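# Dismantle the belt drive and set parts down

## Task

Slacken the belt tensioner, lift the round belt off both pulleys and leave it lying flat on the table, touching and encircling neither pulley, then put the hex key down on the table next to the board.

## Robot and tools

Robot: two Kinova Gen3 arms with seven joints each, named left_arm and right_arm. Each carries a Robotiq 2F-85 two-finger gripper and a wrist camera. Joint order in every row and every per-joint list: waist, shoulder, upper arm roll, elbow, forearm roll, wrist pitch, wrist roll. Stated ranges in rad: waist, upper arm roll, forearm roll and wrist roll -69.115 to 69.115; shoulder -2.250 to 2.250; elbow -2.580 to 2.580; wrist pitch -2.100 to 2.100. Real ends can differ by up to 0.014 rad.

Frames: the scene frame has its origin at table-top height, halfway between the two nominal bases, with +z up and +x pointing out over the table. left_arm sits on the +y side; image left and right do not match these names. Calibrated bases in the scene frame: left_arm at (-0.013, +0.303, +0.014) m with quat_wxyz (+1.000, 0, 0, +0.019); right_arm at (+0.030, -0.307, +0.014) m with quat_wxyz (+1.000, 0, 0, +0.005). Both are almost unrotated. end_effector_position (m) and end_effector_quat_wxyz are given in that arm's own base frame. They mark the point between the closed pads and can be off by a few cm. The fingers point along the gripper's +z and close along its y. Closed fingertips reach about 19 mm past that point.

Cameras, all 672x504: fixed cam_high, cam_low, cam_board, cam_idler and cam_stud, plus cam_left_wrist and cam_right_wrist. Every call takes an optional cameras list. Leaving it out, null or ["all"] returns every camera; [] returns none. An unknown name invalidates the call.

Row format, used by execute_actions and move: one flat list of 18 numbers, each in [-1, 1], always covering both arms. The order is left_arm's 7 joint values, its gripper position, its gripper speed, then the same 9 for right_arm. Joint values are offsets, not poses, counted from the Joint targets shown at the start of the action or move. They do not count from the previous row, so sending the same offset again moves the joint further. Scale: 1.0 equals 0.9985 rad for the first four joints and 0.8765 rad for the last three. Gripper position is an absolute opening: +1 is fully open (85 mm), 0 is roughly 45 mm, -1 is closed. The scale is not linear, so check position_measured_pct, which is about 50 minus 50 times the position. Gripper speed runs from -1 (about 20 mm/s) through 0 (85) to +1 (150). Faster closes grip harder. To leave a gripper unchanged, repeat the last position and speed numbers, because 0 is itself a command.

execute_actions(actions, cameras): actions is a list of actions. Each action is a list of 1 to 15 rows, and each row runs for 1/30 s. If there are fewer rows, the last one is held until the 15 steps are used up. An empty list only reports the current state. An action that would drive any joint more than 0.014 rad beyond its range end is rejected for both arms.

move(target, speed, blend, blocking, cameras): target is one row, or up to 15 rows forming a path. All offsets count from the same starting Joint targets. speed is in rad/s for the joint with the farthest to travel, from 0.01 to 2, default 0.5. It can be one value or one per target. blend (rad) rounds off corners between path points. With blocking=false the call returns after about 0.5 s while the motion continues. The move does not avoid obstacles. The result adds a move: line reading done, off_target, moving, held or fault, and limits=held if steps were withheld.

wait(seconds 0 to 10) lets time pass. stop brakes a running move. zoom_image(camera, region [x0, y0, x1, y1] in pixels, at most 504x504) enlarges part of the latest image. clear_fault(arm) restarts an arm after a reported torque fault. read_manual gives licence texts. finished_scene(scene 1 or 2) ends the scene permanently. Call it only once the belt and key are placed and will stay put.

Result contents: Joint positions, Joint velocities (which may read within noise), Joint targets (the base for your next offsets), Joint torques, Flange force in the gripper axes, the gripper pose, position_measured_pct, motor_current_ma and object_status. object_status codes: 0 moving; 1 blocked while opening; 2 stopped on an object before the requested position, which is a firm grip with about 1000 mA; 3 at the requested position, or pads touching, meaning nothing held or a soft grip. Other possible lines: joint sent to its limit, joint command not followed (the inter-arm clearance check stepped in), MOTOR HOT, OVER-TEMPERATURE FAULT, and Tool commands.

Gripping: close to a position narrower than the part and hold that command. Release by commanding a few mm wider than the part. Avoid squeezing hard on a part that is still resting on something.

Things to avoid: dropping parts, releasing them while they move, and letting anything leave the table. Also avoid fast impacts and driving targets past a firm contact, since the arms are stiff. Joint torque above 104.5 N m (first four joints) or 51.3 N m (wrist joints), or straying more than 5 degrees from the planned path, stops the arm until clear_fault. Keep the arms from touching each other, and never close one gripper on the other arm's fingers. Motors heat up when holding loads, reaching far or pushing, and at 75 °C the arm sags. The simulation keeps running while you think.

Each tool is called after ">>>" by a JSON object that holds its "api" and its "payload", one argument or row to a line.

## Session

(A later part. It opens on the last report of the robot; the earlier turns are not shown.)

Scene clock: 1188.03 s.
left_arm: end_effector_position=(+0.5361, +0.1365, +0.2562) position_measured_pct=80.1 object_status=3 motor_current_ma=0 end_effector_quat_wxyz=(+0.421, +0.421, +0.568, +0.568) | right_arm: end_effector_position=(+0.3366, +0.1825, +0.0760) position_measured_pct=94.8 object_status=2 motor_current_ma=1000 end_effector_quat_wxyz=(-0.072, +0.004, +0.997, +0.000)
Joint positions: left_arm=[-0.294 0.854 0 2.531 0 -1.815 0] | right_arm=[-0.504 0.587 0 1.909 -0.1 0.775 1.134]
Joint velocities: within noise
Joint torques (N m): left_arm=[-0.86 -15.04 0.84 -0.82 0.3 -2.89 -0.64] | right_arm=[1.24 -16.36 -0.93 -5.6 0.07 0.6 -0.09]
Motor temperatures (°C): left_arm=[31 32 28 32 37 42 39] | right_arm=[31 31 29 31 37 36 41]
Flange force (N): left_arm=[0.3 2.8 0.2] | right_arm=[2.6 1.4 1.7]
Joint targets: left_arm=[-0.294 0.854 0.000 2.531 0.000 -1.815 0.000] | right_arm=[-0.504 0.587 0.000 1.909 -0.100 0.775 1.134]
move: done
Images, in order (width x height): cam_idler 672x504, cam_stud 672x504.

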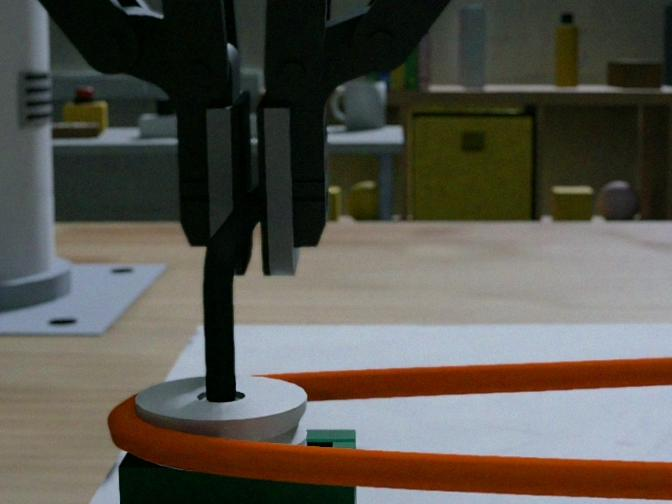

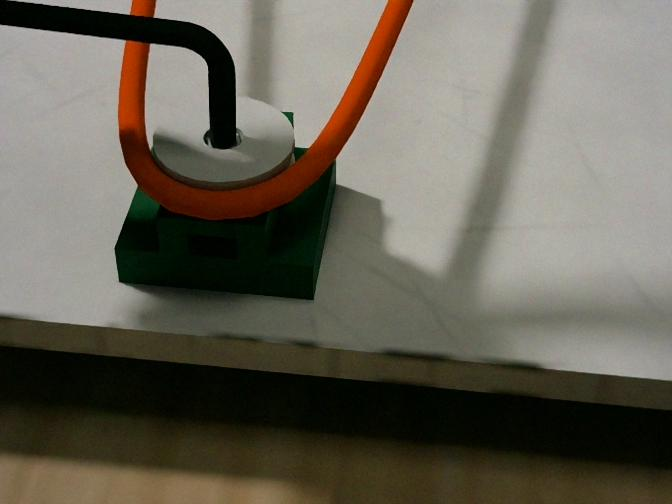

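>>> {"api": "move", "payload": {
  "target": [0,0,0,0,0,0,0,-0.6,-1,0.0002,0.0023,0,0.0002,0,-0.0029,0.0002,-1,-1],
  "speed": 0.02,
  "cameras": []
}}

>>> {"api": "move", "payload": {
  "target": [0,0,0,0,0,0,0,-0.6,-1,0,0.002,0,0.0008,0,-0.0032,0,-1,-1],
  "speed": 0.02,
  "cameras": []
}}

>>> {"api": "move", "payload": {
  "target": [0,0,0,0,0,0,0,-0.6,-1,0,0.001,0,0.0004,0,-0.0016,0,-1,-1],
  "speed": 0.02,
  "cameras": ["cam_idler","cam_stud"]
}}

>>> {"api": "zoom_image", "payload": {
  "camera": "cam_stud",
  "region": [190, 60, 290, 160]
}}

>>> {"api": "zoom_image", "payload": {
  "camera": "cam_idler",
  "region": [180, 340, 260, 420]
}}

Scene clock: 1199.53 s.
left_arm: end_effector_position=(+0.5361, +0.1365, +0.2562) position_measured_pct=80.1 object_status=3 motor_current_ma=0 end_effector_quat_wxyz=(+0.421, +0.421, +0.568, +0.568) | right_arm: end_effector_position=(+0.3369, +0.1825, +0.0750) position_measured_pct=94.8 object_status=2 motor_current_ma=1000 end_effector_quat_wxyz=(-0.072, +0.004, +0.997, +0.000)
Joint positions: left_arm=[-0.294 0.854 0 2.531 0 -1.815 0] | right_arm=[-0.504 0.589 0 1.909 -0.1 0.772 1.134]
Joint velocities: within noise
Joint torques (N m): left_arm=[-0.9 -14.99 0.84 -0.88 0.29 -2.87 -0.62] | right_arm=[1.45 -15.99 -0.6 -6.13 0.15 0.12 -0.04]
Motor temperatures (°C): left_arm=[31 32 28 32 37 42 39] | right_arm=[31 31 29 31 37 36 41]
Flange force (N): left_arm=[0.1 3.0 0.0] | right_arm=[4.5 1.2 0.3]
Joint targets: left_arm=[-0.294 0.854 0.000 2.531 0.000 -1.815 0.000] | right_arm=[-0.504 0.589 0.000 1.909 -0.100 0.772 1.134]
move: done
No camera images: "cameras" was empty.

Scene clock: 1200.23 s.
left_arm: end_effector_position=(+0.5361, +0.1365, +0.2562) position_measured_pct=80.1 object_status=3 motor_current_ma=0 end_effector_quat_wxyz=(+0.421, +0.421, +0.568, +0.568) | right_arm: end_effector_position=(+0.3369, +0.1824, +0.0740) position_measured_pct=94.8 object_status=2 motor_current_ma=1000 end_effector_quat_wxyz=(-0.072, +0.004, +0.997, +0.000)
Joint positions: left_arm=[-0.294 0.854 0 2.531 0 -1.815 0] | right_arm=[-0.504 0.591 0 1.91 -0.1 0.77 1.134]
Joint velocities: within noise
Joint torques (N m): left_arm=[-0.84 -15.01 0.87 -0.75 0.39 -2.9 -0.54] | right_arm=[2.81 -14.77 0.92 -7.89 0.88 -1.61 -0.13]
Motor temperatures (°C): left_arm=[31 32 28 32 37 42 39] | right_arm=[31 31 29 31 37 36 41]
Flange force (N): left_arm=[0.7 3.0 0.5] | right_arm=[11.1 1.8 -4.5]
Joint targets: left_arm=[-0.294 0.854 0.000 2.531 0.000 -1.815 0.000] | right_arm=[-0.504 0.591 0.000 1.910 -0.100 0.770 1.134]
move: done
No camera images: "cameras" was empty.

Scene clock: 1200.93 s.
left_arm: end_effector_position=(+0.5361, +0.1365, +0.2562) position_measured_pct=80.1 object_status=3 motor_current_ma=0 end_effector_quat_wxyz=(+0.421, +0.421, +0.568, +0.568) | right_arm: end_effector_position=(+0.3369, +0.1824, +0.0735) position_measured_pct=94.8 object_status=2 motor_current_ma=1000 end_effector_quat_wxyz=(-0.072, +0.004, +0.997, +0.000)
Joint positions: left_arm=[-0.294 0.854 0 2.531 0 -1.815 0] | right_arm=[-0.504 0.592 0 1.91 -0.1 0.768 1.134]
Joint velocities: within noise
Joint torques (N m): left_arm=[-0.89 -15.01 0.88 -0.83 0.33 -2.86 -0.64] | right_arm=[3.29 -14.73 1.58 -8.92 1.14 -2.37 -0.07]
Motor temperatures (°C): left_arm=[31 32 28 32 37 42 39] | right_arm=[31 31 29 31 37 36 41]
Flange force (N): left_arm=[0.4 2.8 0.1] | right_arm=[13.9 1.9 -5.5]
Joint targets: left_arm=[-0.294 0.854 0.000 2.531 0.000 -1.815 0.000] | right_arm=[-0.504 0.592 0.000 1.910 -0.100 0.768 1.134]
move: done
Images, in order (width x height): cam_idler 672x504, cam_stud 672x504.

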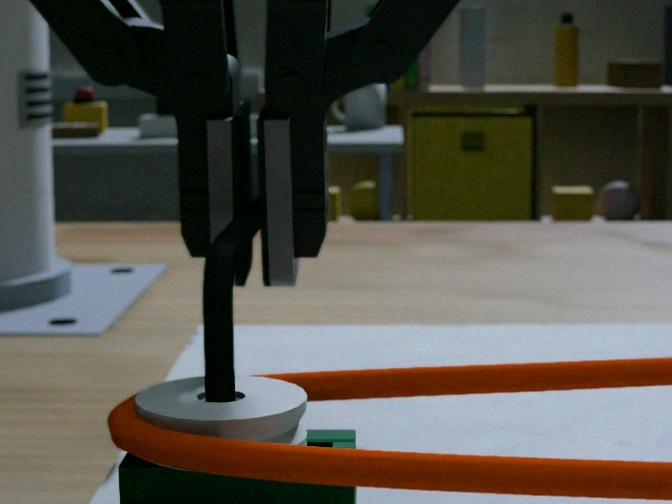

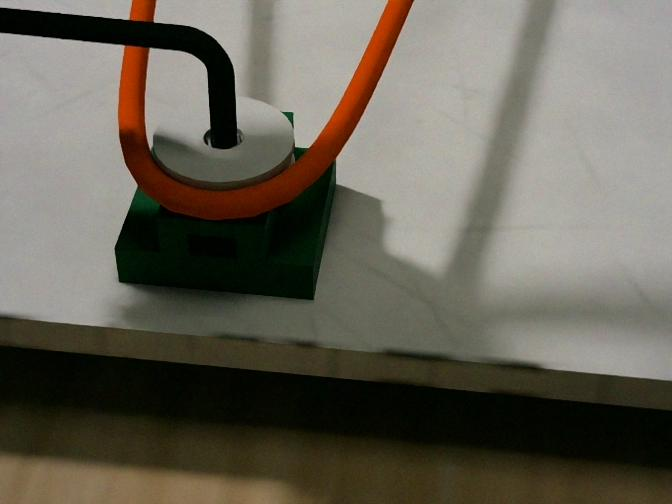

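Scaled by 5.040 from the camera's 672x504 image, which has a finer 960x720 frame.

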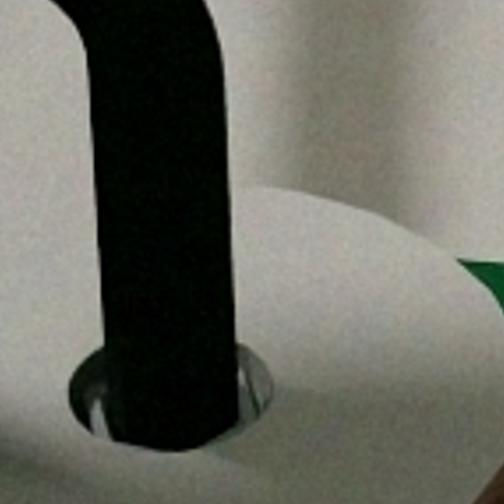

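Scaled by 6.300 from the camera's 672x504 image, which has a finer 960x720 frame.

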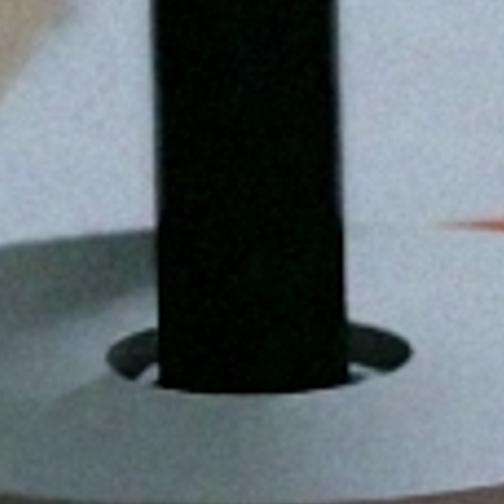

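>>> {"api": "move", "payload": {
  "target": [0,0,0,0,0,0,0,-0.6,-1,-0.0008,-0.0009,0,0.0021,0,-0.0013,-0.0009,-1,-1],
  "speed": 0.02,
  "cameras": []
}}

>>> {"api": "move", "payload": {
  "target": [0,0,0,0,0,0,0,-0.6,-1,-0.0006,0.0002,0,-0.0005,-0.0057,-0.0016,-0.0265,-1,-1],
  "speed": 0.05,
  "cameras": []
}}

>>> {"api": "move", "payload": {
  "target": [0,0,0,0,0,0,0,-0.6,-1,-0.0007,0.0002,0,-0.0005,-0.0057,-0.0016,-0.0265,-1,-1],
  "speed": 0.05,
  "cameras": []
}}

>>> {"api": "move", "payload": {
  "target": [0,0,0,0,0,0,0,-0.6,-1,-0.0007,0.0002,0,-0.0005,-0.0057,-0.0016,-0.0265,-1,-1],
  "speed": 0.05,
  "cameras": ["cam_idler","cam_stud"]
}}

>>> {"api": "zoom_image", "payload": {
  "camera": "cam_stud",
  "region": [190, 60, 290, 160]
}}

>>> {"api": "zoom_image", "payload": {
  "camera": "cam_idler",
  "region": [180, 340, 260, 420]
}}

Scene clock: 1214.27 s.
left_arm: end_effector_position=(+0.5361, +0.1365, +0.2562) position_measured_pct=80.1 object_status=3 motor_current_ma=0 end_effector_quat_wxyz=(+0.421, +0.421, +0.568, +0.568) | right_arm: end_effector_position=(+0.3362, +0.1823, +0.0735) position_measured_pct=94.8 object_status=2 motor_current_ma=1000 end_effector_quat_wxyz=(-0.072, +0.004, +0.997, +0.000)
Joint positions: left_arm=[-0.294 0.854 0 2.531 0 -1.815 0] | right_arm=[-0.505 0.591 0 1.912 -0.1 0.767 1.134]
Joint velocities: within noise
Joint torques (N m): left_arm=[-0.88 -14.97 0.93 -0.85 0.39 -2.89 -0.63] | right_arm=[1.72 -14.98 -0.31 -5.59 0.31 0.18 -0.08]
Motor temperatures (°C): left_arm=[31 32 28 32 37 42 39] | right_arm=[31 31 29 31 37 36 41]
Flange force (N): left_arm=[0.7 3.1 0.1] | right_arm=[5.1 1.8 -1.9]
Joint targets: left_arm=[-0.294 0.854 0.000 2.531 0.000 -1.815 0.000] | right_arm=[-0.505 0.591 0.000 1.912 -0.100 0.767 1.134]
move: done
No camera images: "cameras" was empty.

Scene clock: 1214.97 s.
left_arm: end_effector_position=(+0.5361, +0.1365, +0.2562) position_measured_pct=80.1 object_status=3 motor_current_ma=0 end_effector_quat_wxyz=(+0.421, +0.421, +0.568, +0.568) | right_arm: end_effector_position=(+0.3363, +0.1838, +0.0735) position_measured_pct=94.8 object_status=2 motor_current_ma=1000 end_effector_quat_wxyz=(-0.072, +0.017, +0.997, +0.001)
Joint positions: left_arm=[-0.294 0.854 0 2.531 0 -1.815 0] | right_arm=[-0.506 0.592 0 1.912 -0.105 0.766 1.11]
Joint velocities: within noise
Joint torques (N m): left_arm=[-0.89 -15.06 0.87 -0.83 0.29 -2.9 -0.57] | right_arm=[1.77 -15.07 -0.18 -5.55 0.37 0.15 -0.09]
Motor temperatures (°C): left_arm=[31 32 28 32 37 42 39] | right_arm=[31 31 29 31 37 36 41]
Flange force (N): left_arm=[0.2 2.8 0.1] | right_arm=[5.0 1.9 -1.8]
Joint targets: left_arm=[-0.294 0.854 0.000 2.531 0.000 -1.815 0.000] | right_arm=[-0.506 0.592 0.000 1.912 -0.105 0.766 1.110]
move: done
No camera images: "cameras" was empty.

Scene clock: 1215.67 s.
left_arm: end_effector_position=(+0.5361, +0.1365, +0.2562) position_measured_pct=80.1 object_status=3 motor_current_ma=0 end_effector_quat_wxyz=(+0.421, +0.421, +0.568, +0.568) | right_arm: end_effector_position=(+0.3363, +0.1853, +0.0735) position_measured_pct=94.8 object_status=2 motor_current_ma=1000 end_effector_quat_wxyz=(-0.072, +0.030, +0.997, +0.001)
Joint positions: left_arm=[-0.294 0.854 0 2.531 0 -1.815 0] | right_arm=[-0.506 0.592 0 1.911 -0.11 0.764 1.087]
Joint velocities: within noise
Joint torques (N m): left_arm=[-0.88 -15.03 0.91 -0.79 0.32 -2.9 -0.6] | right_arm=[1.74 -15.04 -0.29 -5.35 0.31 0.38 -0.12]
Motor temperatures (°C): left_arm=[31 32 28 32 37 42 39] | right_arm=[31 31 29 31 37 36 41]
Flange force (N): left_arm=[0.4 2.9 0.3] | right_arm=[4.7 1.8 -1.5]
Joint targets: left_arm=[-0.294 0.854 0.000 2.531 0.000 -1.815 0.000] | right_arm=[-0.506 0.592 0.000 1.911 -0.110 0.764 1.087]
move: done
No camera images: "cameras" was empty.

Scene clock: 1216.37 s.
left_arm: end_effector_position=(+0.5361, +0.1365, +0.2562) position_measured_pct=80.1 object_status=3 motor_current_ma=0 end_effector_quat_wxyz=(+0.421, +0.421, +0.568, +0.568) | right_arm: end_effector_position=(+0.3363, +0.1868, +0.0735) position_measured_pct=94.8 object_status=2 motor_current_ma=1000 end_effector_quat_wxyz=(-0.072, +0.044, +0.996, +0.002)
Joint positions: left_arm=[-0.294 0.854 0 2.531 0 -1.815 0] | right_arm=[-0.507 0.592 0 1.911 -0.115 0.763 1.064]
Joint velocities: within noise
Joint torques (N m): left_arm=[-0.84 -14.95 0.86 -0.76 0.3 -2.87 -0.66] | right_arm=[1.47 -15.25 -0.69 -4.81 0.11 0.81 -0.1]
Motor temperatures (°C): left_arm=[31 32 28 32 37 42 39] | right_arm=[31 31 29 31 37 36 41]
Flange force (N): left_arm=[0.3 3.1 0.3] | right_arm=[3.0 1.8 -0.6]
Joint targets: left_arm=[-0.294 0.854 0.000 2.531 0.000 -1.815 0.000] | right_arm=[-0.507 0.592 0.000 1.911 -0.115 0.763 1.064]
move: done
Images, in order (width x height): cam_idler 672x504, cam_stud 672x504.

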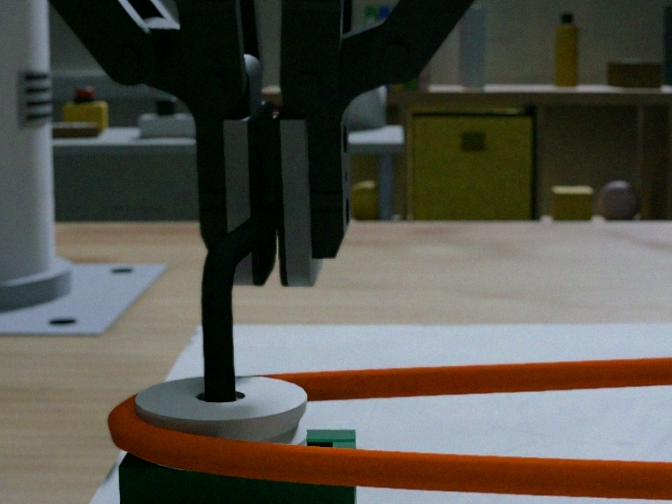

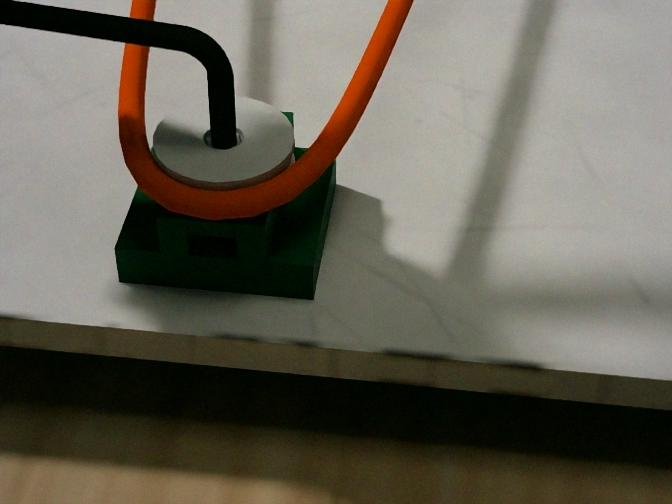

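Scaled by 5.040 from the camera's 672x504 image, which has a finer 960x720 frame.

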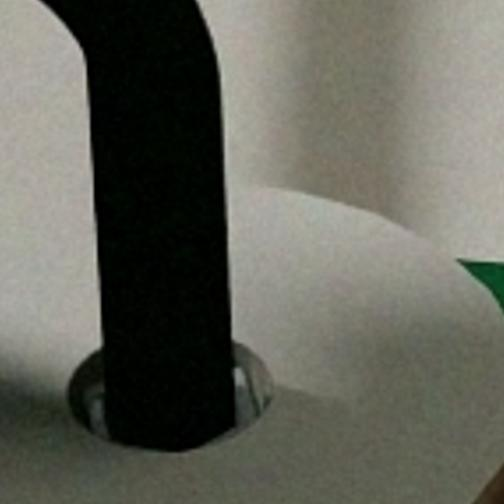

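Scaled by 6.300 from the camera's 672x504 image, which has a finer 960x720 frame.

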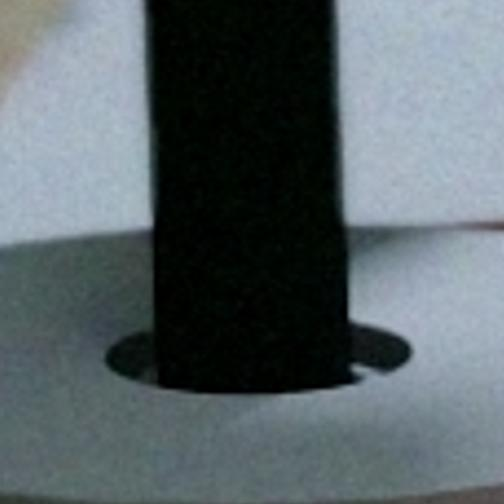

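>>> {"api": "move", "payload": {
  "target": [0,0,0,0,0,0,0,-0.6,-1,-0.0006,0.0002,0,-0.0005,-0.0057,-0.0016,-0.0265,-1,-1],
  "speed": 0.05,
  "cameras": []
}}

>>> {"api": "move", "payload": {
  "target": [0,0,0,0,0,0,0,-0.6,-1,-0.0007,0.0002,0,-0.0005,-0.0057,-0.0016,-0.0265,-1,-1],
  "speed": 0.05,
  "cameras": []
}}

>>> {"api": "move", "payload": {
  "target": [0,0,0,0,0,0,0,-0.6,-1,-0.0007,0.0002,0,-0.0005,-0.0057,-0.0016,-0.0265,-1,-1],
  "speed": 0.05,
  "cameras": ["cam_idler","cam_stud"]
}}

>>> {"api": "zoom_image", "payload": {
  "camera": "cam_stud",
  "region": [190, 60, 290, 160]
}}

>>> {"api": "zoom_image", "payload": {
  "camera": "cam_idler",
  "region": [180, 340, 260, 420]
}}

Scene clock: 1226.87 s.
left_arm: end_effector_position=(+0.5361, +0.1365, +0.2562) position_measured_pct=80.1 object_status=3 motor_current_ma=0 end_effector_quat_wxyz=(+0.421, +0.421, +0.568, +0.568) | right_arm: end_effector_position=(+0.3364, +0.1883, +0.0735) position_measured_pct=94.8 object_status=2 motor_current_ma=1000 end_effector_quat_wxyz=(-0.072, +0.057, +0.996, +0.003)
Joint positions: left_arm=[-0.294 0.854 0 2.531 0 -1.815 0] | right_arm=[-0.508 0.592 0 1.91 -0.12 0.761 1.041]
Joint velocities: within noise
Joint torques (N m): left_arm=[-0.85 -15.09 0.93 -0.84 0.33 -2.88 -0.61] | right_arm=[1.05 -15.48 -1.23 -3.96 -0.14 1.55 -0.15]
Motor temperatures (°C): left_arm=[31 32 28 32 37 42 39] | right_arm=[31 31 29 31 37 36 40]
Flange force (N): left_arm=[0.6 2.6 0.0] | right_arm=[0.6 1.9 0.8]
Joint targets: left_arm=[-0.294 0.854 0.000 2.531 0.000 -1.815 0.000] | right_arm=[-0.508 0.592 0.000 1.910 -0.120 0.761 1.041]
move: done
No camera images: "cameras" was empty.

Scene clock: 1227.57 s.
left_arm: end_effector_position=(+0.5361, +0.1365, +0.2562) position_measured_pct=80.1 object_status=3 motor_current_ma=0 end_effector_quat_wxyz=(+0.421, +0.421, +0.568, +0.568) | right_arm: end_effector_position=(+0.3364, +0.1898, +0.0735) position_measured_pct=94.8 object_status=2 motor_current_ma=1000 end_effector_quat_wxyz=(-0.072, +0.070, +0.995, +0.004)
Joint positions: left_arm=[-0.294 0.854 0 2.531 0 -1.815 0] | right_arm=[-0.508 0.592 0 1.91 -0.125 0.76 1.017]
Joint velocities: within noise
Joint torques (N m): left_arm=[-0.9 -15.14 0.89 -0.89 0.33 -2.88 -0.6] | right_arm=[0.72 -15.59 -1.62 -3.27 -0.27 2.01 -0.13]
Motor temperatures (°C): left_arm=[31 32 28 32 37 42 39] | right_arm=[31 31 29 31 37 36 40]
Flange force (N): left_arm=[0.4 2.4 -0.2] | right_arm=[-1.3 2.3 1.5]
Joint targets: left_arm=[-0.294 0.854 0.000 2.531 0.000 -1.815 0.000] | right_arm=[-0.508 0.592 0.000 1.910 -0.125 0.760 1.017]
move: done
No camera images: "cameras" was empty.

Scene clock: 1228.27 s.
left_arm: end_effector_position=(+0.5361, +0.1365, +0.2562) position_measured_pct=80.1 object_status=3 motor_current_ma=0 end_effector_quat_wxyz=(+0.421, +0.421, +0.568, +0.568) | right_arm: end_effector_position=(+0.3365, +0.1913, +0.0736) position_measured_pct=94.8 object_status=2 motor_current_ma=1000 end_effector_quat_wxyz=(-0.072, +0.083, +0.994, +0.005)
Joint positions: left_arm=[-0.294 0.854 0 2.531 0 -1.815 0] | right_arm=[-0.509 0.593 0 1.909 -0.13 0.759 0.994]
Joint velocities: within noise
Joint torques (N m): left_arm=[-0.94 -14.97 0.86 -0.8 0.31 -2.83 -0.61] | right_arm=[0.25 -15.46 -2.18 -2.54 -0.55 2.53 -0.15]
Motor temperatures (°C): left_arm=[31 32 28 32 37 42 39] | right_arm=[31 31 29 31 37 36 40]
Flange force (N): left_arm=[0.1 2.9 0.0] | right_arm=[-3.1 2.2 1.7]
Joint targets: left_arm=[-0.294 0.854 0.000 2.531 0.000 -1.815 0.000] | right_arm=[-0.509 0.593 0.000 1.909 -0.130 0.759 0.994]
move: done
Images, in order (width x height): cam_idler 672x504, cam_stud 672x504.

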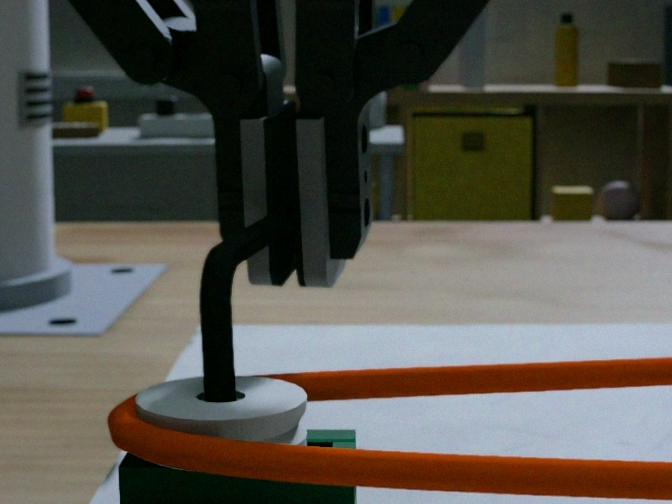

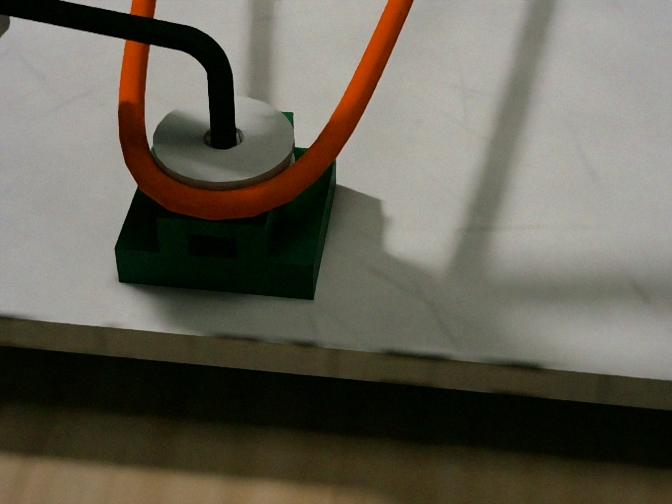

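Scaled by 5.040 from the camera's 672x504 image, which has a finer 960x720 frame.

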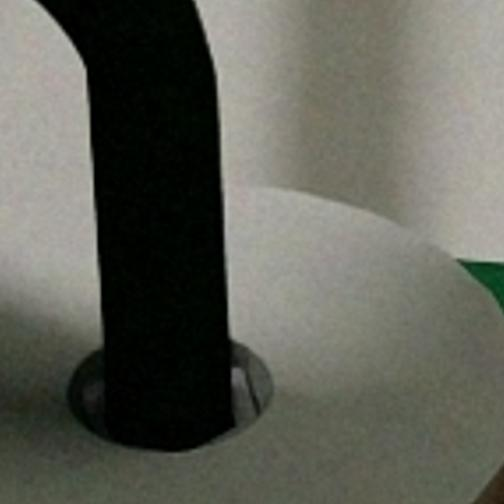

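Scaled by 6.300 from the camera's 672x504 image, which has a finer 960x720 frame.

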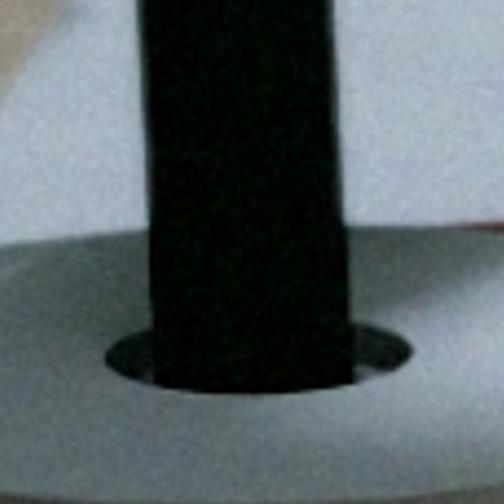

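>>> {"api": "move", "payload": {
  "target": [0,0,0,0,0,0,0,-0.6,-1,0.0011,0.0003,0,-0.0007,0.0057,0.0023,0.027,-1,-1],
  "speed": 0.03,
  "cameras": []
}}

>>> {"api": "move", "payload": {
  "target": [0,0,0,0,0,0,0,-0.6,-1,0,0.002,0,0.0008,0,-0.0032,0,-1,-1],
  "speed": 0.02,
  "cameras": []
}}

>>> {"api": "move", "payload": {
  "target": [0,0,0,0,0,0,0,-0.6,-1,0,0.002,0,0.0008,0,-0.0032,0,-1,-1],
  "speed": 0.02,
  "cameras": ["cam_idler","cam_stud"]
}}

>>> {"api": "zoom_image", "payload": {
  "camera": "cam_stud",
  "region": [190, 60, 290, 160]
}}

Scene clock: 1241.23 s.
left_arm: end_effector_position=(+0.5361, +0.1365, +0.2562) position_measured_pct=80.1 object_status=3 motor_current_ma=0 end_effector_quat_wxyz=(+0.421, +0.421, +0.568, +0.568) | right_arm: end_effector_position=(+0.3368, +0.1899, +0.0735) position_measured_pct=94.8 object_status=2 motor_current_ma=1000 end_effector_quat_wxyz=(-0.072, +0.070, +0.995, +0.004)
Joint positions: left_arm=[-0.294 0.854 0 2.531 0 -1.815 0] | right_arm=[-0.508 0.593 0 1.909 -0.125 0.761 1.018]
Joint velocities: within noise
Joint torques (N m): left_arm=[-0.87 -15.05 0.88 -0.82 0.31 -2.9 -0.58] | right_arm=[1.21 -16.06 -0.92 -4.93 0.02 0.89 -0.1]
Motor temperatures (°C): left_arm=[31 32 28 32 37 42 39] | right_arm=[31 31 29 31 37 36 40]
Flange force (N): left_arm=[0.3 2.8 0.2] | right_arm=[1.9 1.6 1.1]
Joint targets: left_arm=[-0.294 0.854 0.000 2.531 0.000 -1.815 0.000] | right_arm=[-0.508 0.593 0.000 1.909 -0.125 0.761 1.018]
move: done
No camera images: "cameras" was empty.

Scene clock: 1241.93 s.
left_arm: end_effector_position=(+0.5361, +0.1365, +0.2562) position_measured_pct=80.1 object_status=3 motor_current_ma=0 end_effector_quat_wxyz=(+0.421, +0.421, +0.568, +0.568) | right_arm: end_effector_position=(+0.3369, +0.1898, +0.0726) position_measured_pct=94.8 object_status=2 motor_current_ma=1000 end_effector_quat_wxyz=(-0.072, +0.070, +0.995, +0.004)
Joint positions: left_arm=[-0.294 0.854 0 2.531 0 -1.815 0] | right_arm=[-0.508 0.595 0 1.91 -0.125 0.758 1.018]
Joint velocities: within noise
Joint torques (N m): left_arm=[-0.9 -14.97 0.88 -0.75 0.34 -2.94 -0.59] | right_arm=[1.56 -16.08 -0.5 -5.02 0.18 0.89 -0.12]
Motor temperatures (°C): left_arm=[31 32 28 32 37 42 39] | right_arm=[31 31 29 31 37 36 40]
Flange force (N): left_arm=[0.3 3.3 0.7] | right_arm=[2.8 2.1 1.4]
Joint targets: left_arm=[-0.294 0.854 0.000 2.531 0.000 -1.815 0.000] | right_arm=[-0.508 0.595 0.000 1.910 -0.125 0.758 1.018]
move: done
No camera images: "cameras" was empty.

Scene clock: 1242.63 s.
left_arm: end_effector_position=(+0.5361, +0.1365, +0.2562) position_measured_pct=80.1 object_status=3 motor_current_ma=0 end_effector_quat_wxyz=(+0.421, +0.421, +0.568, +0.568) | right_arm: end_effector_position=(+0.3369, +0.1897, +0.0716) position_measured_pct=94.8 object_status=2 motor_current_ma=1000 end_effector_quat_wxyz=(-0.072, +0.070, +0.995, +0.004)
Joint positions: left_arm=[-0.294 0.854 0 2.531 0 -1.815 0] | right_arm=[-0.508 0.597 0 1.91 -0.125 0.755 1.018]
Joint velocities: within noise
Joint torques (N m): left_arm=[-0.94 -15.03 0.86 -0.86 0.33 -2.87 -0.62] | right_arm=[1.9 -15.98 -0.14 -5.19 0.34 0.67 -0.11]
Motor temperatures (°C): left_arm=[31 32 28 32 37 42 39] | right_arm=[31 31 29 31 37 36 40]
Flange force (N): left_arm=[0.2 2.8 0.0] | right_arm=[3.7 2.5 0.9]
Joint targets: left_arm=[-0.294 0.854 0.000 2.531 0.000 -1.815 0.000] | right_arm=[-0.508 0.597 0.000 1.910 -0.125 0.755 1.018]
move: done
Images, in order (width x height): cam_idler 672x504, cam_stud 672x504.

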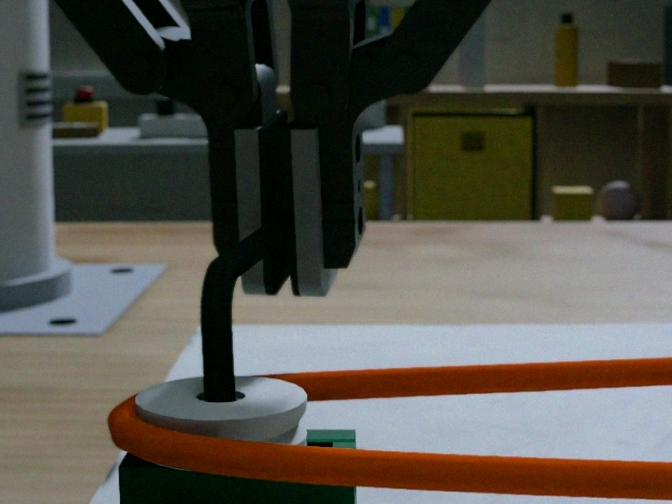

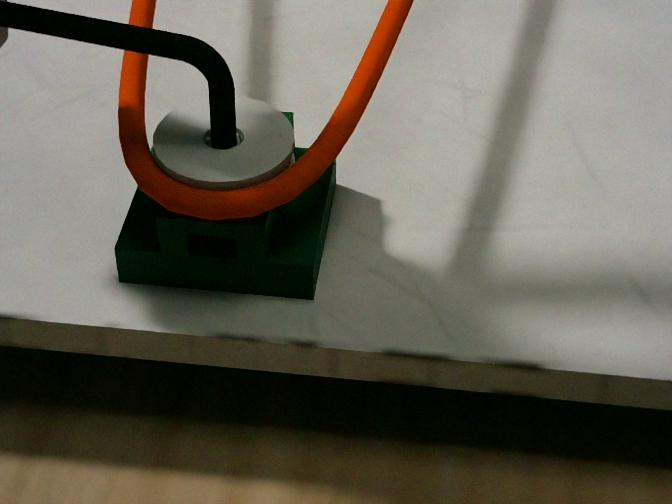

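Scaled by 5.040 from the camera's 672x504 image, which has a finer 960x720 frame.

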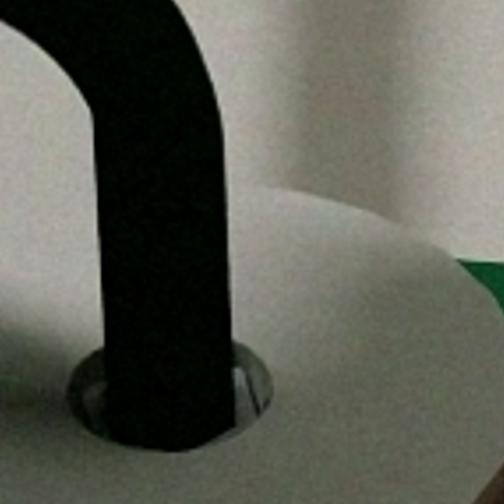

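>>> {"api": "move", "payload": {
  "target": [0,0,0,0,0,0,0,-0.6,-1,-0.0001,0.0019,0,0.001,0,-0.0032,0,-1,-1],
  "speed": 0.02,
  "cameras": []
}}

>>> {"api": "move", "payload": {
  "target": [0,0,0,0,0,0,0,-0.6,-1,-0.0001,0.0019,0,0.001,0,-0.0032,0,-1,-1],
  "speed": 0.02,
  "cameras": ["cam_idler","cam_stud"]
}}

>>> {"api": "zoom_image", "payload": {
  "camera": "cam_stud",
  "region": [140, 0, 300, 160]
}}

Scene clock: 1250.40 s.
left_arm: end_effector_position=(+0.5361, +0.1365, +0.2562) position_measured_pct=80.1 object_status=3 motor_current_ma=0 end_effector_quat_wxyz=(+0.421, +0.421, +0.568, +0.568) | right_arm: end_effector_position=(+0.3368, +0.1896, +0.0706) position_measured_pct=94.8 object_status=2 motor_current_ma=1000 end_effector_quat_wxyz=(-0.072, +0.070, +0.995, +0.004)
Joint positions: left_arm=[-0.294 0.854 0 2.531 0 -1.815 0] | right_arm=[-0.508 0.599 0 1.911 -0.125 0.752 1.018]
Joint velocities: within noise
Joint torques (N m): left_arm=[-0.88 -15.02 0.83 -0.84 0.35 -2.86 -0.71] | right_arm=[2.98 -14.58 1.08 -5.87 0.81 -0.34 -0.16]
Motor temperatures (°C): left_arm=[31 32 28 32 37 42 39] | right_arm=[31 31 29 31 37 36 40]
Flange force (N): left_arm=[0.4 2.8 0.0] | right_arm=[8.2 3.0 -3.5]
Joint targets: left_arm=[-0.294 0.854 0.000 2.531 0.000 -1.815 0.000] | right_arm=[-0.508 0.599 0.000 1.911 -0.125 0.752 1.018]
move: done
No camera images: "cameras" was empty.

Scene clock: 1251.10 s.
left_arm: end_effector_position=(+0.5361, +0.1365, +0.2562) position_measured_pct=80.1 object_status=3 motor_current_ma=0 end_effector_quat_wxyz=(+0.421, +0.421, +0.568, +0.568) | right_arm: end_effector_position=(+0.3367, +0.1895, +0.0696) position_measured_pct=94.8 object_status=2 motor_current_ma=1000 end_effector_quat_wxyz=(-0.072, +0.070, +0.995, +0.004)
Joint positions: left_arm=[-0.294 0.854 0 2.531 0 -1.815 0] | right_arm=[-0.508 0.601 0 1.912 -0.125 0.749 1.018]
Joint velocities: within noise
Joint torques (N m): left_arm=[-0.84 -15.08 0.76 -0.82 0.34 -2.91 -0.65] | right_arm=[3.88 -14.32 2.15 -7.31 1.32 -1.46 -0.17]
Motor temperatures (°C): left_arm=[31 32 28 32 37 42 39] | right_arm=[31 31 29 31 37 36 40]
Flange force (N): left_arm=[0.3 2.7 0.2] | right_arm=[12.5 2.8 -5.2]
Joint targets: left_arm=[-0.294 0.854 0.000 2.531 0.000 -1.815 0.000] | right_arm=[-0.508 0.601 0.000 1.912 -0.125 0.749 1.018]
move: done
Images, in order (width x height): cam_idler 672x504, cam_stud 672x504.

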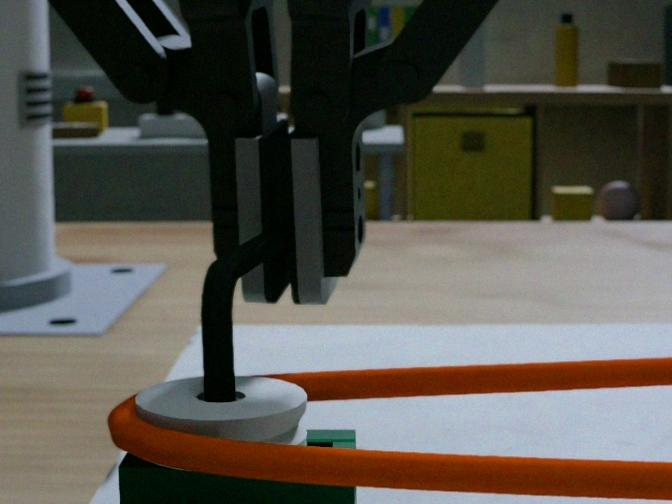

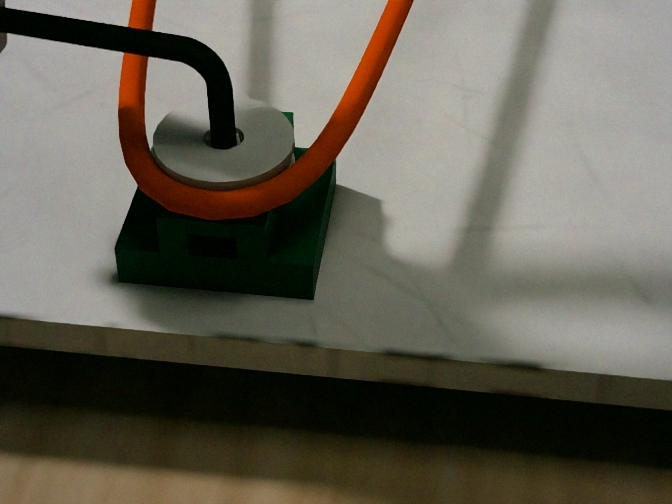

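Scaled by 3.150 from the camera's 672x504 image, which has a finer 960x720 frame.

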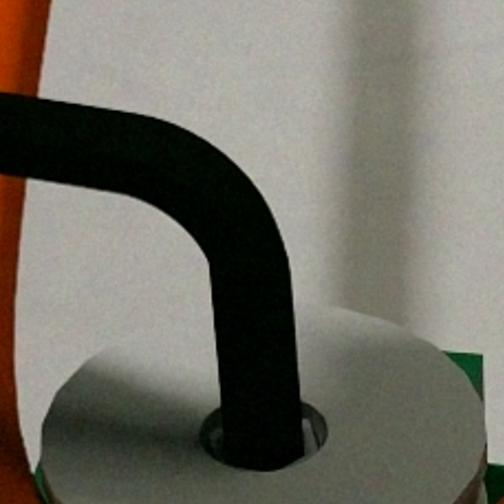

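>>> {"api": "move", "payload": {
  "target": [0,0,0,0,0,0,0,-0.6,-1,0.009,-0.0068,0,0.0044,0.0842,0.027,0.3911,-1,-1],
  "speed": 0.15,
  "cameras": ["cam_idler","cam_stud"]
}}

>>> {"api": "zoom_image", "payload": {
  "camera": "cam_stud",
  "region": [140, 0, 300, 160]
}}

Scene clock: 1281.97 s.
left_arm: end_effector_position=(+0.5361, +0.1365, +0.2562) position_measured_pct=80.1 object_status=3 motor_current_ma=0 end_effector_quat_wxyz=(+0.421, +0.421, +0.568, +0.568) | right_arm: end_effector_position=(+0.3376, +0.1686, +0.0717) position_measured_pct=94.8 object_status=2 motor_current_ma=1000 end_effector_quat_wxyz=(-0.072, -0.124, +0.990, -0.009)
Joint positions: left_arm=[-0.294 0.854 0 2.531 0 -1.815 0] | right_arm=[-0.499 0.594 0 1.917 -0.051 0.773 1.361]
Joint velocities: within noise
Joint torques (N m): left_arm=[-0.91 -14.95 0.85 -0.8 0.29 -2.93 -0.59] | right_arm=[2.3 -16.57 0.17 2.82 0.32 6.58 -0.35]
Motor temperatures (°C): left_arm=[31 32 28 32 37 42 39] | right_arm=[31 31 29 31 37 36 40]
Flange force (N): left_arm=[0.1 3.3 0.5] | right_arm=[-15.4 7.7 10.2]
Joint targets: left_arm=[-0.294 0.854 0.000 2.531 0.000 -1.815 0.000] | right_arm=[-0.499 0.594 0.000 1.917 -0.051 0.773 1.361]
move: done
Images, in order (width x height): cam_idler 672x504, cam_stud 672x504.

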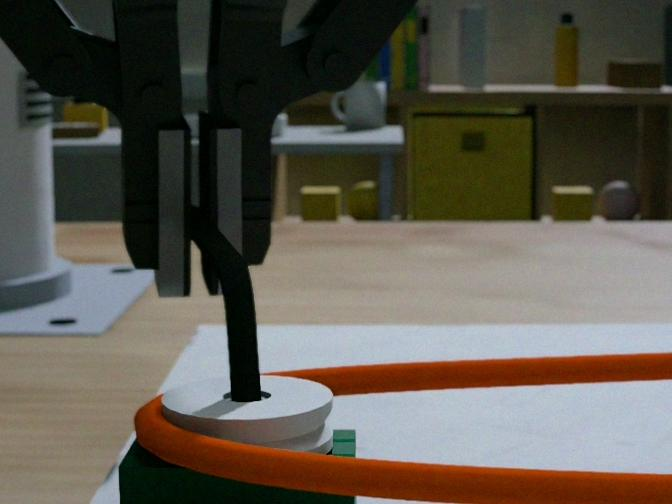

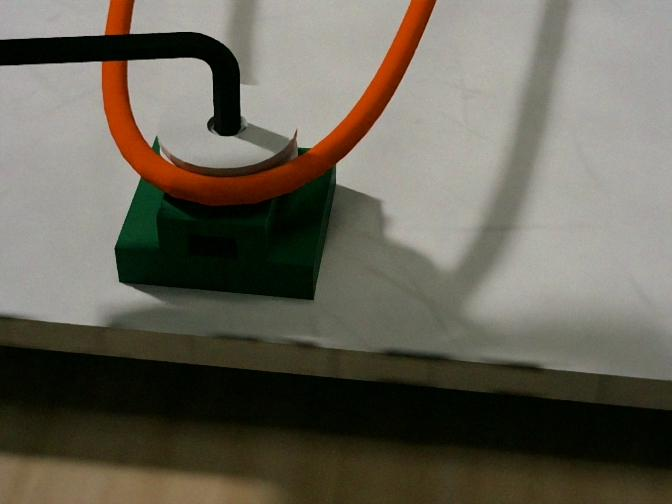

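Scaled by 3.150 from the camera's 672x504 image, which has a finer 960x720 frame.

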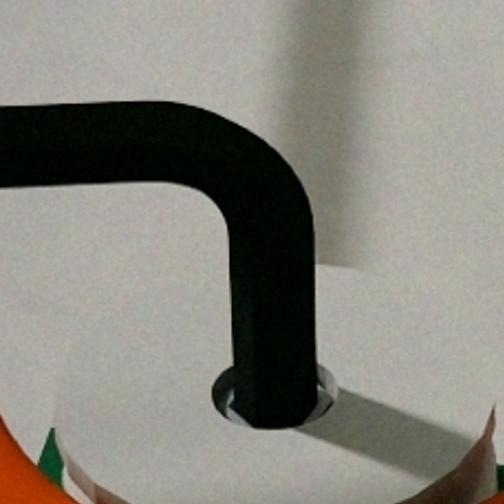

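>>> {"api": "move", "payload": {
  "target": [0,0,0,0,0,0,0,-0.6,-1,0,-0.0777,0,-0.0366,0,0.1303,0,-1,-1],
  "speed": 0.1,
  "cameras": ["cam_idler","cam_stud","cam_board"]
}}

>>> {"api": "zoom_image", "payload": {
  "camera": "cam_stud",
  "region": [100, 60, 360, 310]
}}

Scene clock: 1294.10 s.
left_arm: end_effector_position=(+0.5361, +0.1365, +0.2562) position_measured_pct=80.1 object_status=3 motor_current_ma=0 end_effector_quat_wxyz=(+0.421, +0.421, +0.568, +0.568) | right_arm: end_effector_position=(+0.3369, +0.1696, +0.1117) position_measured_pct=98.3 object_status=0 motor_current_ma=460 end_effector_quat_wxyz=(-0.073, -0.126, +0.989, -0.007)
Joint positions: left_arm=[-0.294 0.854 0 2.531 0 -1.815 0] | right_arm=[-0.499 0.516 0 1.88 -0.051 0.887 1.361]
Joint velocities: within noise
Joint torques (N m): left_arm=[-0.85 -15 0.85 -0.89 0.35 -2.94 -0.59] | right_arm=[1.17 -15.69 -0.85 -6.24 0.12 0.61 -0.05]
Motor temperatures (°C): left_arm=[31 32 28 32 37 42 39] | right_arm=[31 31 29 31 37 36 40]
Flange force (N): left_arm=[0.5 3.2 0.2] | right_arm=[2.2 1.7 1.7]
Joint targets: left_arm=[-0.294 0.854 0.000 2.531 0.000 -1.815 0.000] | right_arm=[-0.499 0.516 0.000 1.880 -0.051 0.887 1.361]
move: done
Images, in order (width x height): cam_board 672x504, cam_idler 672x504, cam_stud 672x504.

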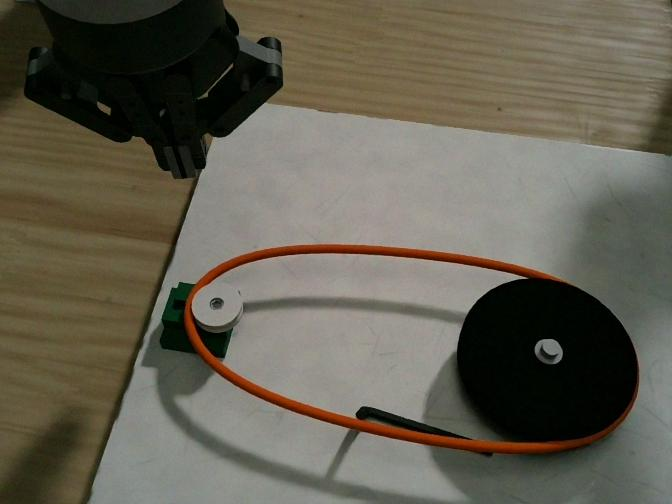

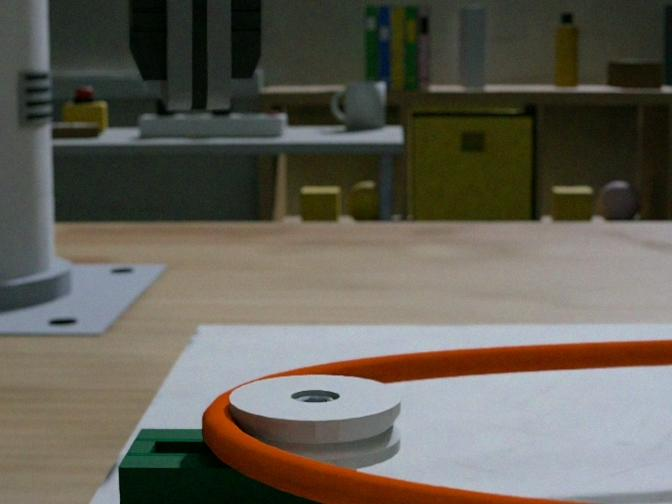

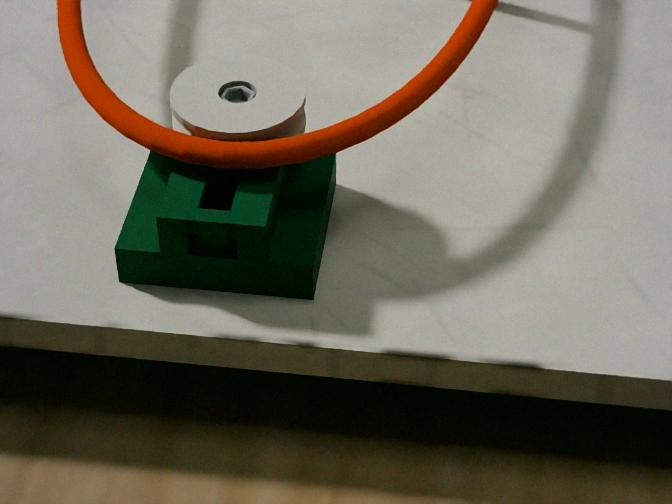

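Scaled by 1.938 from the camera's 672x504 image, which has a finer 960x720 frame.

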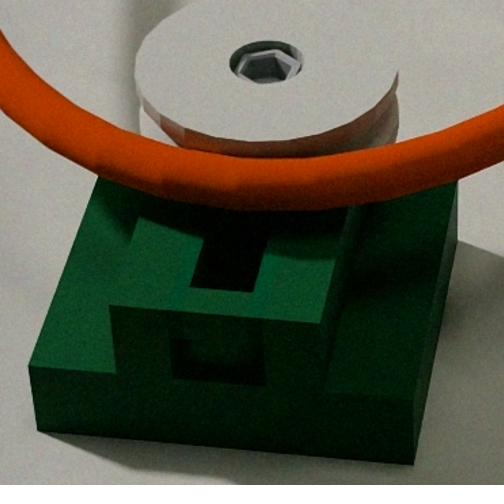

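>>> {"api": "zoom_image", "payload": {
  "camera": "cam_board",
  "region": [310, 370, 530, 500]
}}

>>> {"api": "execute_actions", "payload": {
  "actions": [],
  "cameras": ["cam_high","cam_low"]
}}

>>> {"api": "zoom_image", "payload": {
  "camera": "cam_high",
  "region": [310, 150, 510, 350]
}}

>>> {"api": "zoom_image", "payload": {
  "camera": "cam_low",
  "region": [280, 280, 672, 440]
}}

Scaled by 2.291 from the camera's 672x504 image, which has a finer 960x720 frame.

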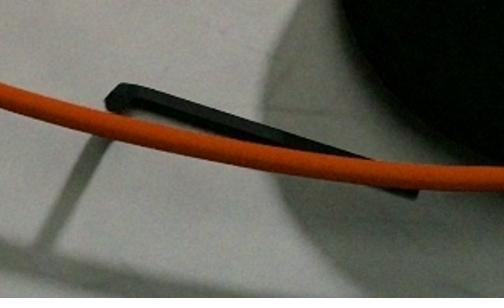

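Scene clock: 1304.13 s.
left_arm: end_effector_position=(+0.5361, +0.1365, +0.2562) position_measured_pct=80.1 object_status=3 motor_current_ma=0 end_effector_quat_wxyz=(+0.421, +0.421, +0.568, +0.568) | right_arm: end_effector_position=(+0.3369, +0.1696, +0.1117) position_measured_pct=98.7 object_status=3 motor_current_ma=960 end_effector_quat_wxyz=(-0.073, -0.126, +0.989, -0.007)
Joint positions: left_arm=[-0.294 0.854 0 2.531 0 -1.815 0] | right_arm=[-0.499 0.516 0 1.88 -0.051 0.887 1.361]
Joint velocities: within noise
Joint torques (N m): left_arm=[-0.83 -14.99 0.85 -0.78 0.37 -2.9 -0.63] | right_arm=[1.25 -15.69 -0.79 -6.19 0.11 0.63 -0.09]
Motor temperatures (°C): left_arm=[31 32 28 32 37 42 39] | right_arm=[31 31 29 31 37 36 40]
Flange force (N): left_arm=[0.6 3.1 0.4] | right_arm=[2.0 1.8 1.7]
Joint targets: left_arm=[-0.294 0.854 0.000 2.531 0.000 -1.815 0.000] | right_arm=[-0.499 0.516 0.000 1.880 -0.051 0.887 1.361]
Tool commands: left_gripper/position=-0.6 left_gripper/speed=-1.0 right_gripper/position=-1.0 right_gripper/speed=-1.0
Images, in order (width x height): cam_high 672x504, cam_low 672x504.

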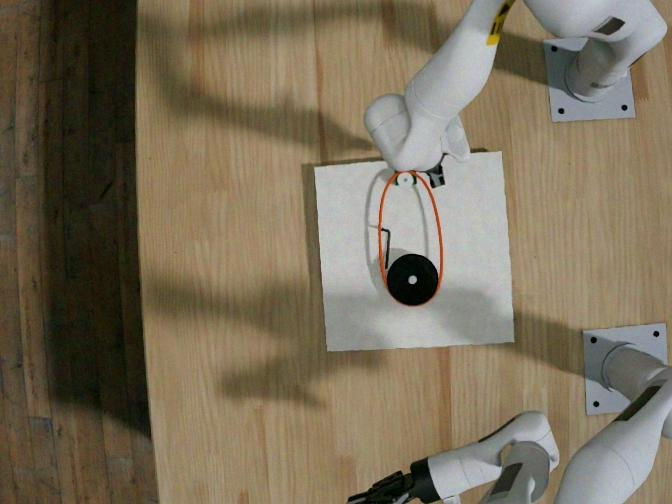

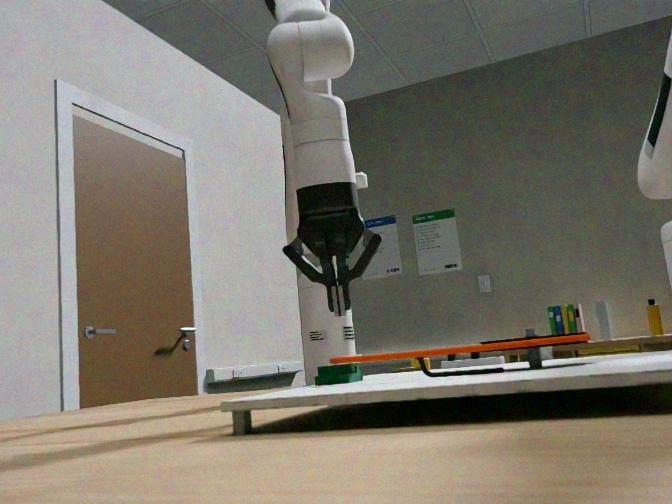

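Scaled by 2.520 from the camera's 672x504 image, which has a finer 960x720 frame.

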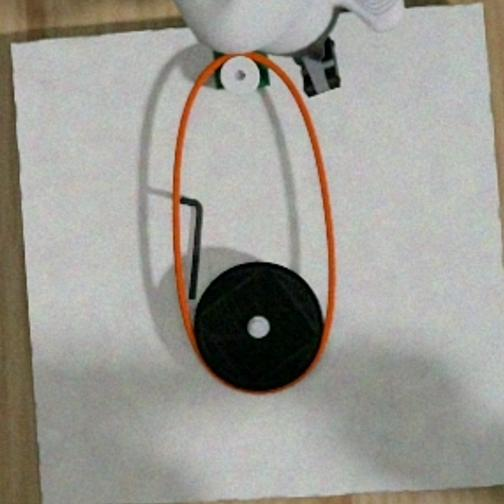

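Scaled by 1.286 from the camera's 672x504 image, which has a finer 960x720 frame.

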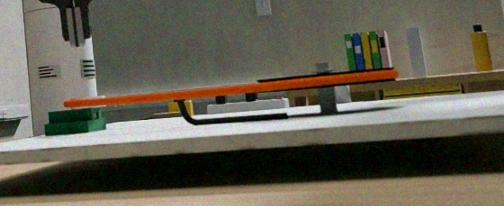

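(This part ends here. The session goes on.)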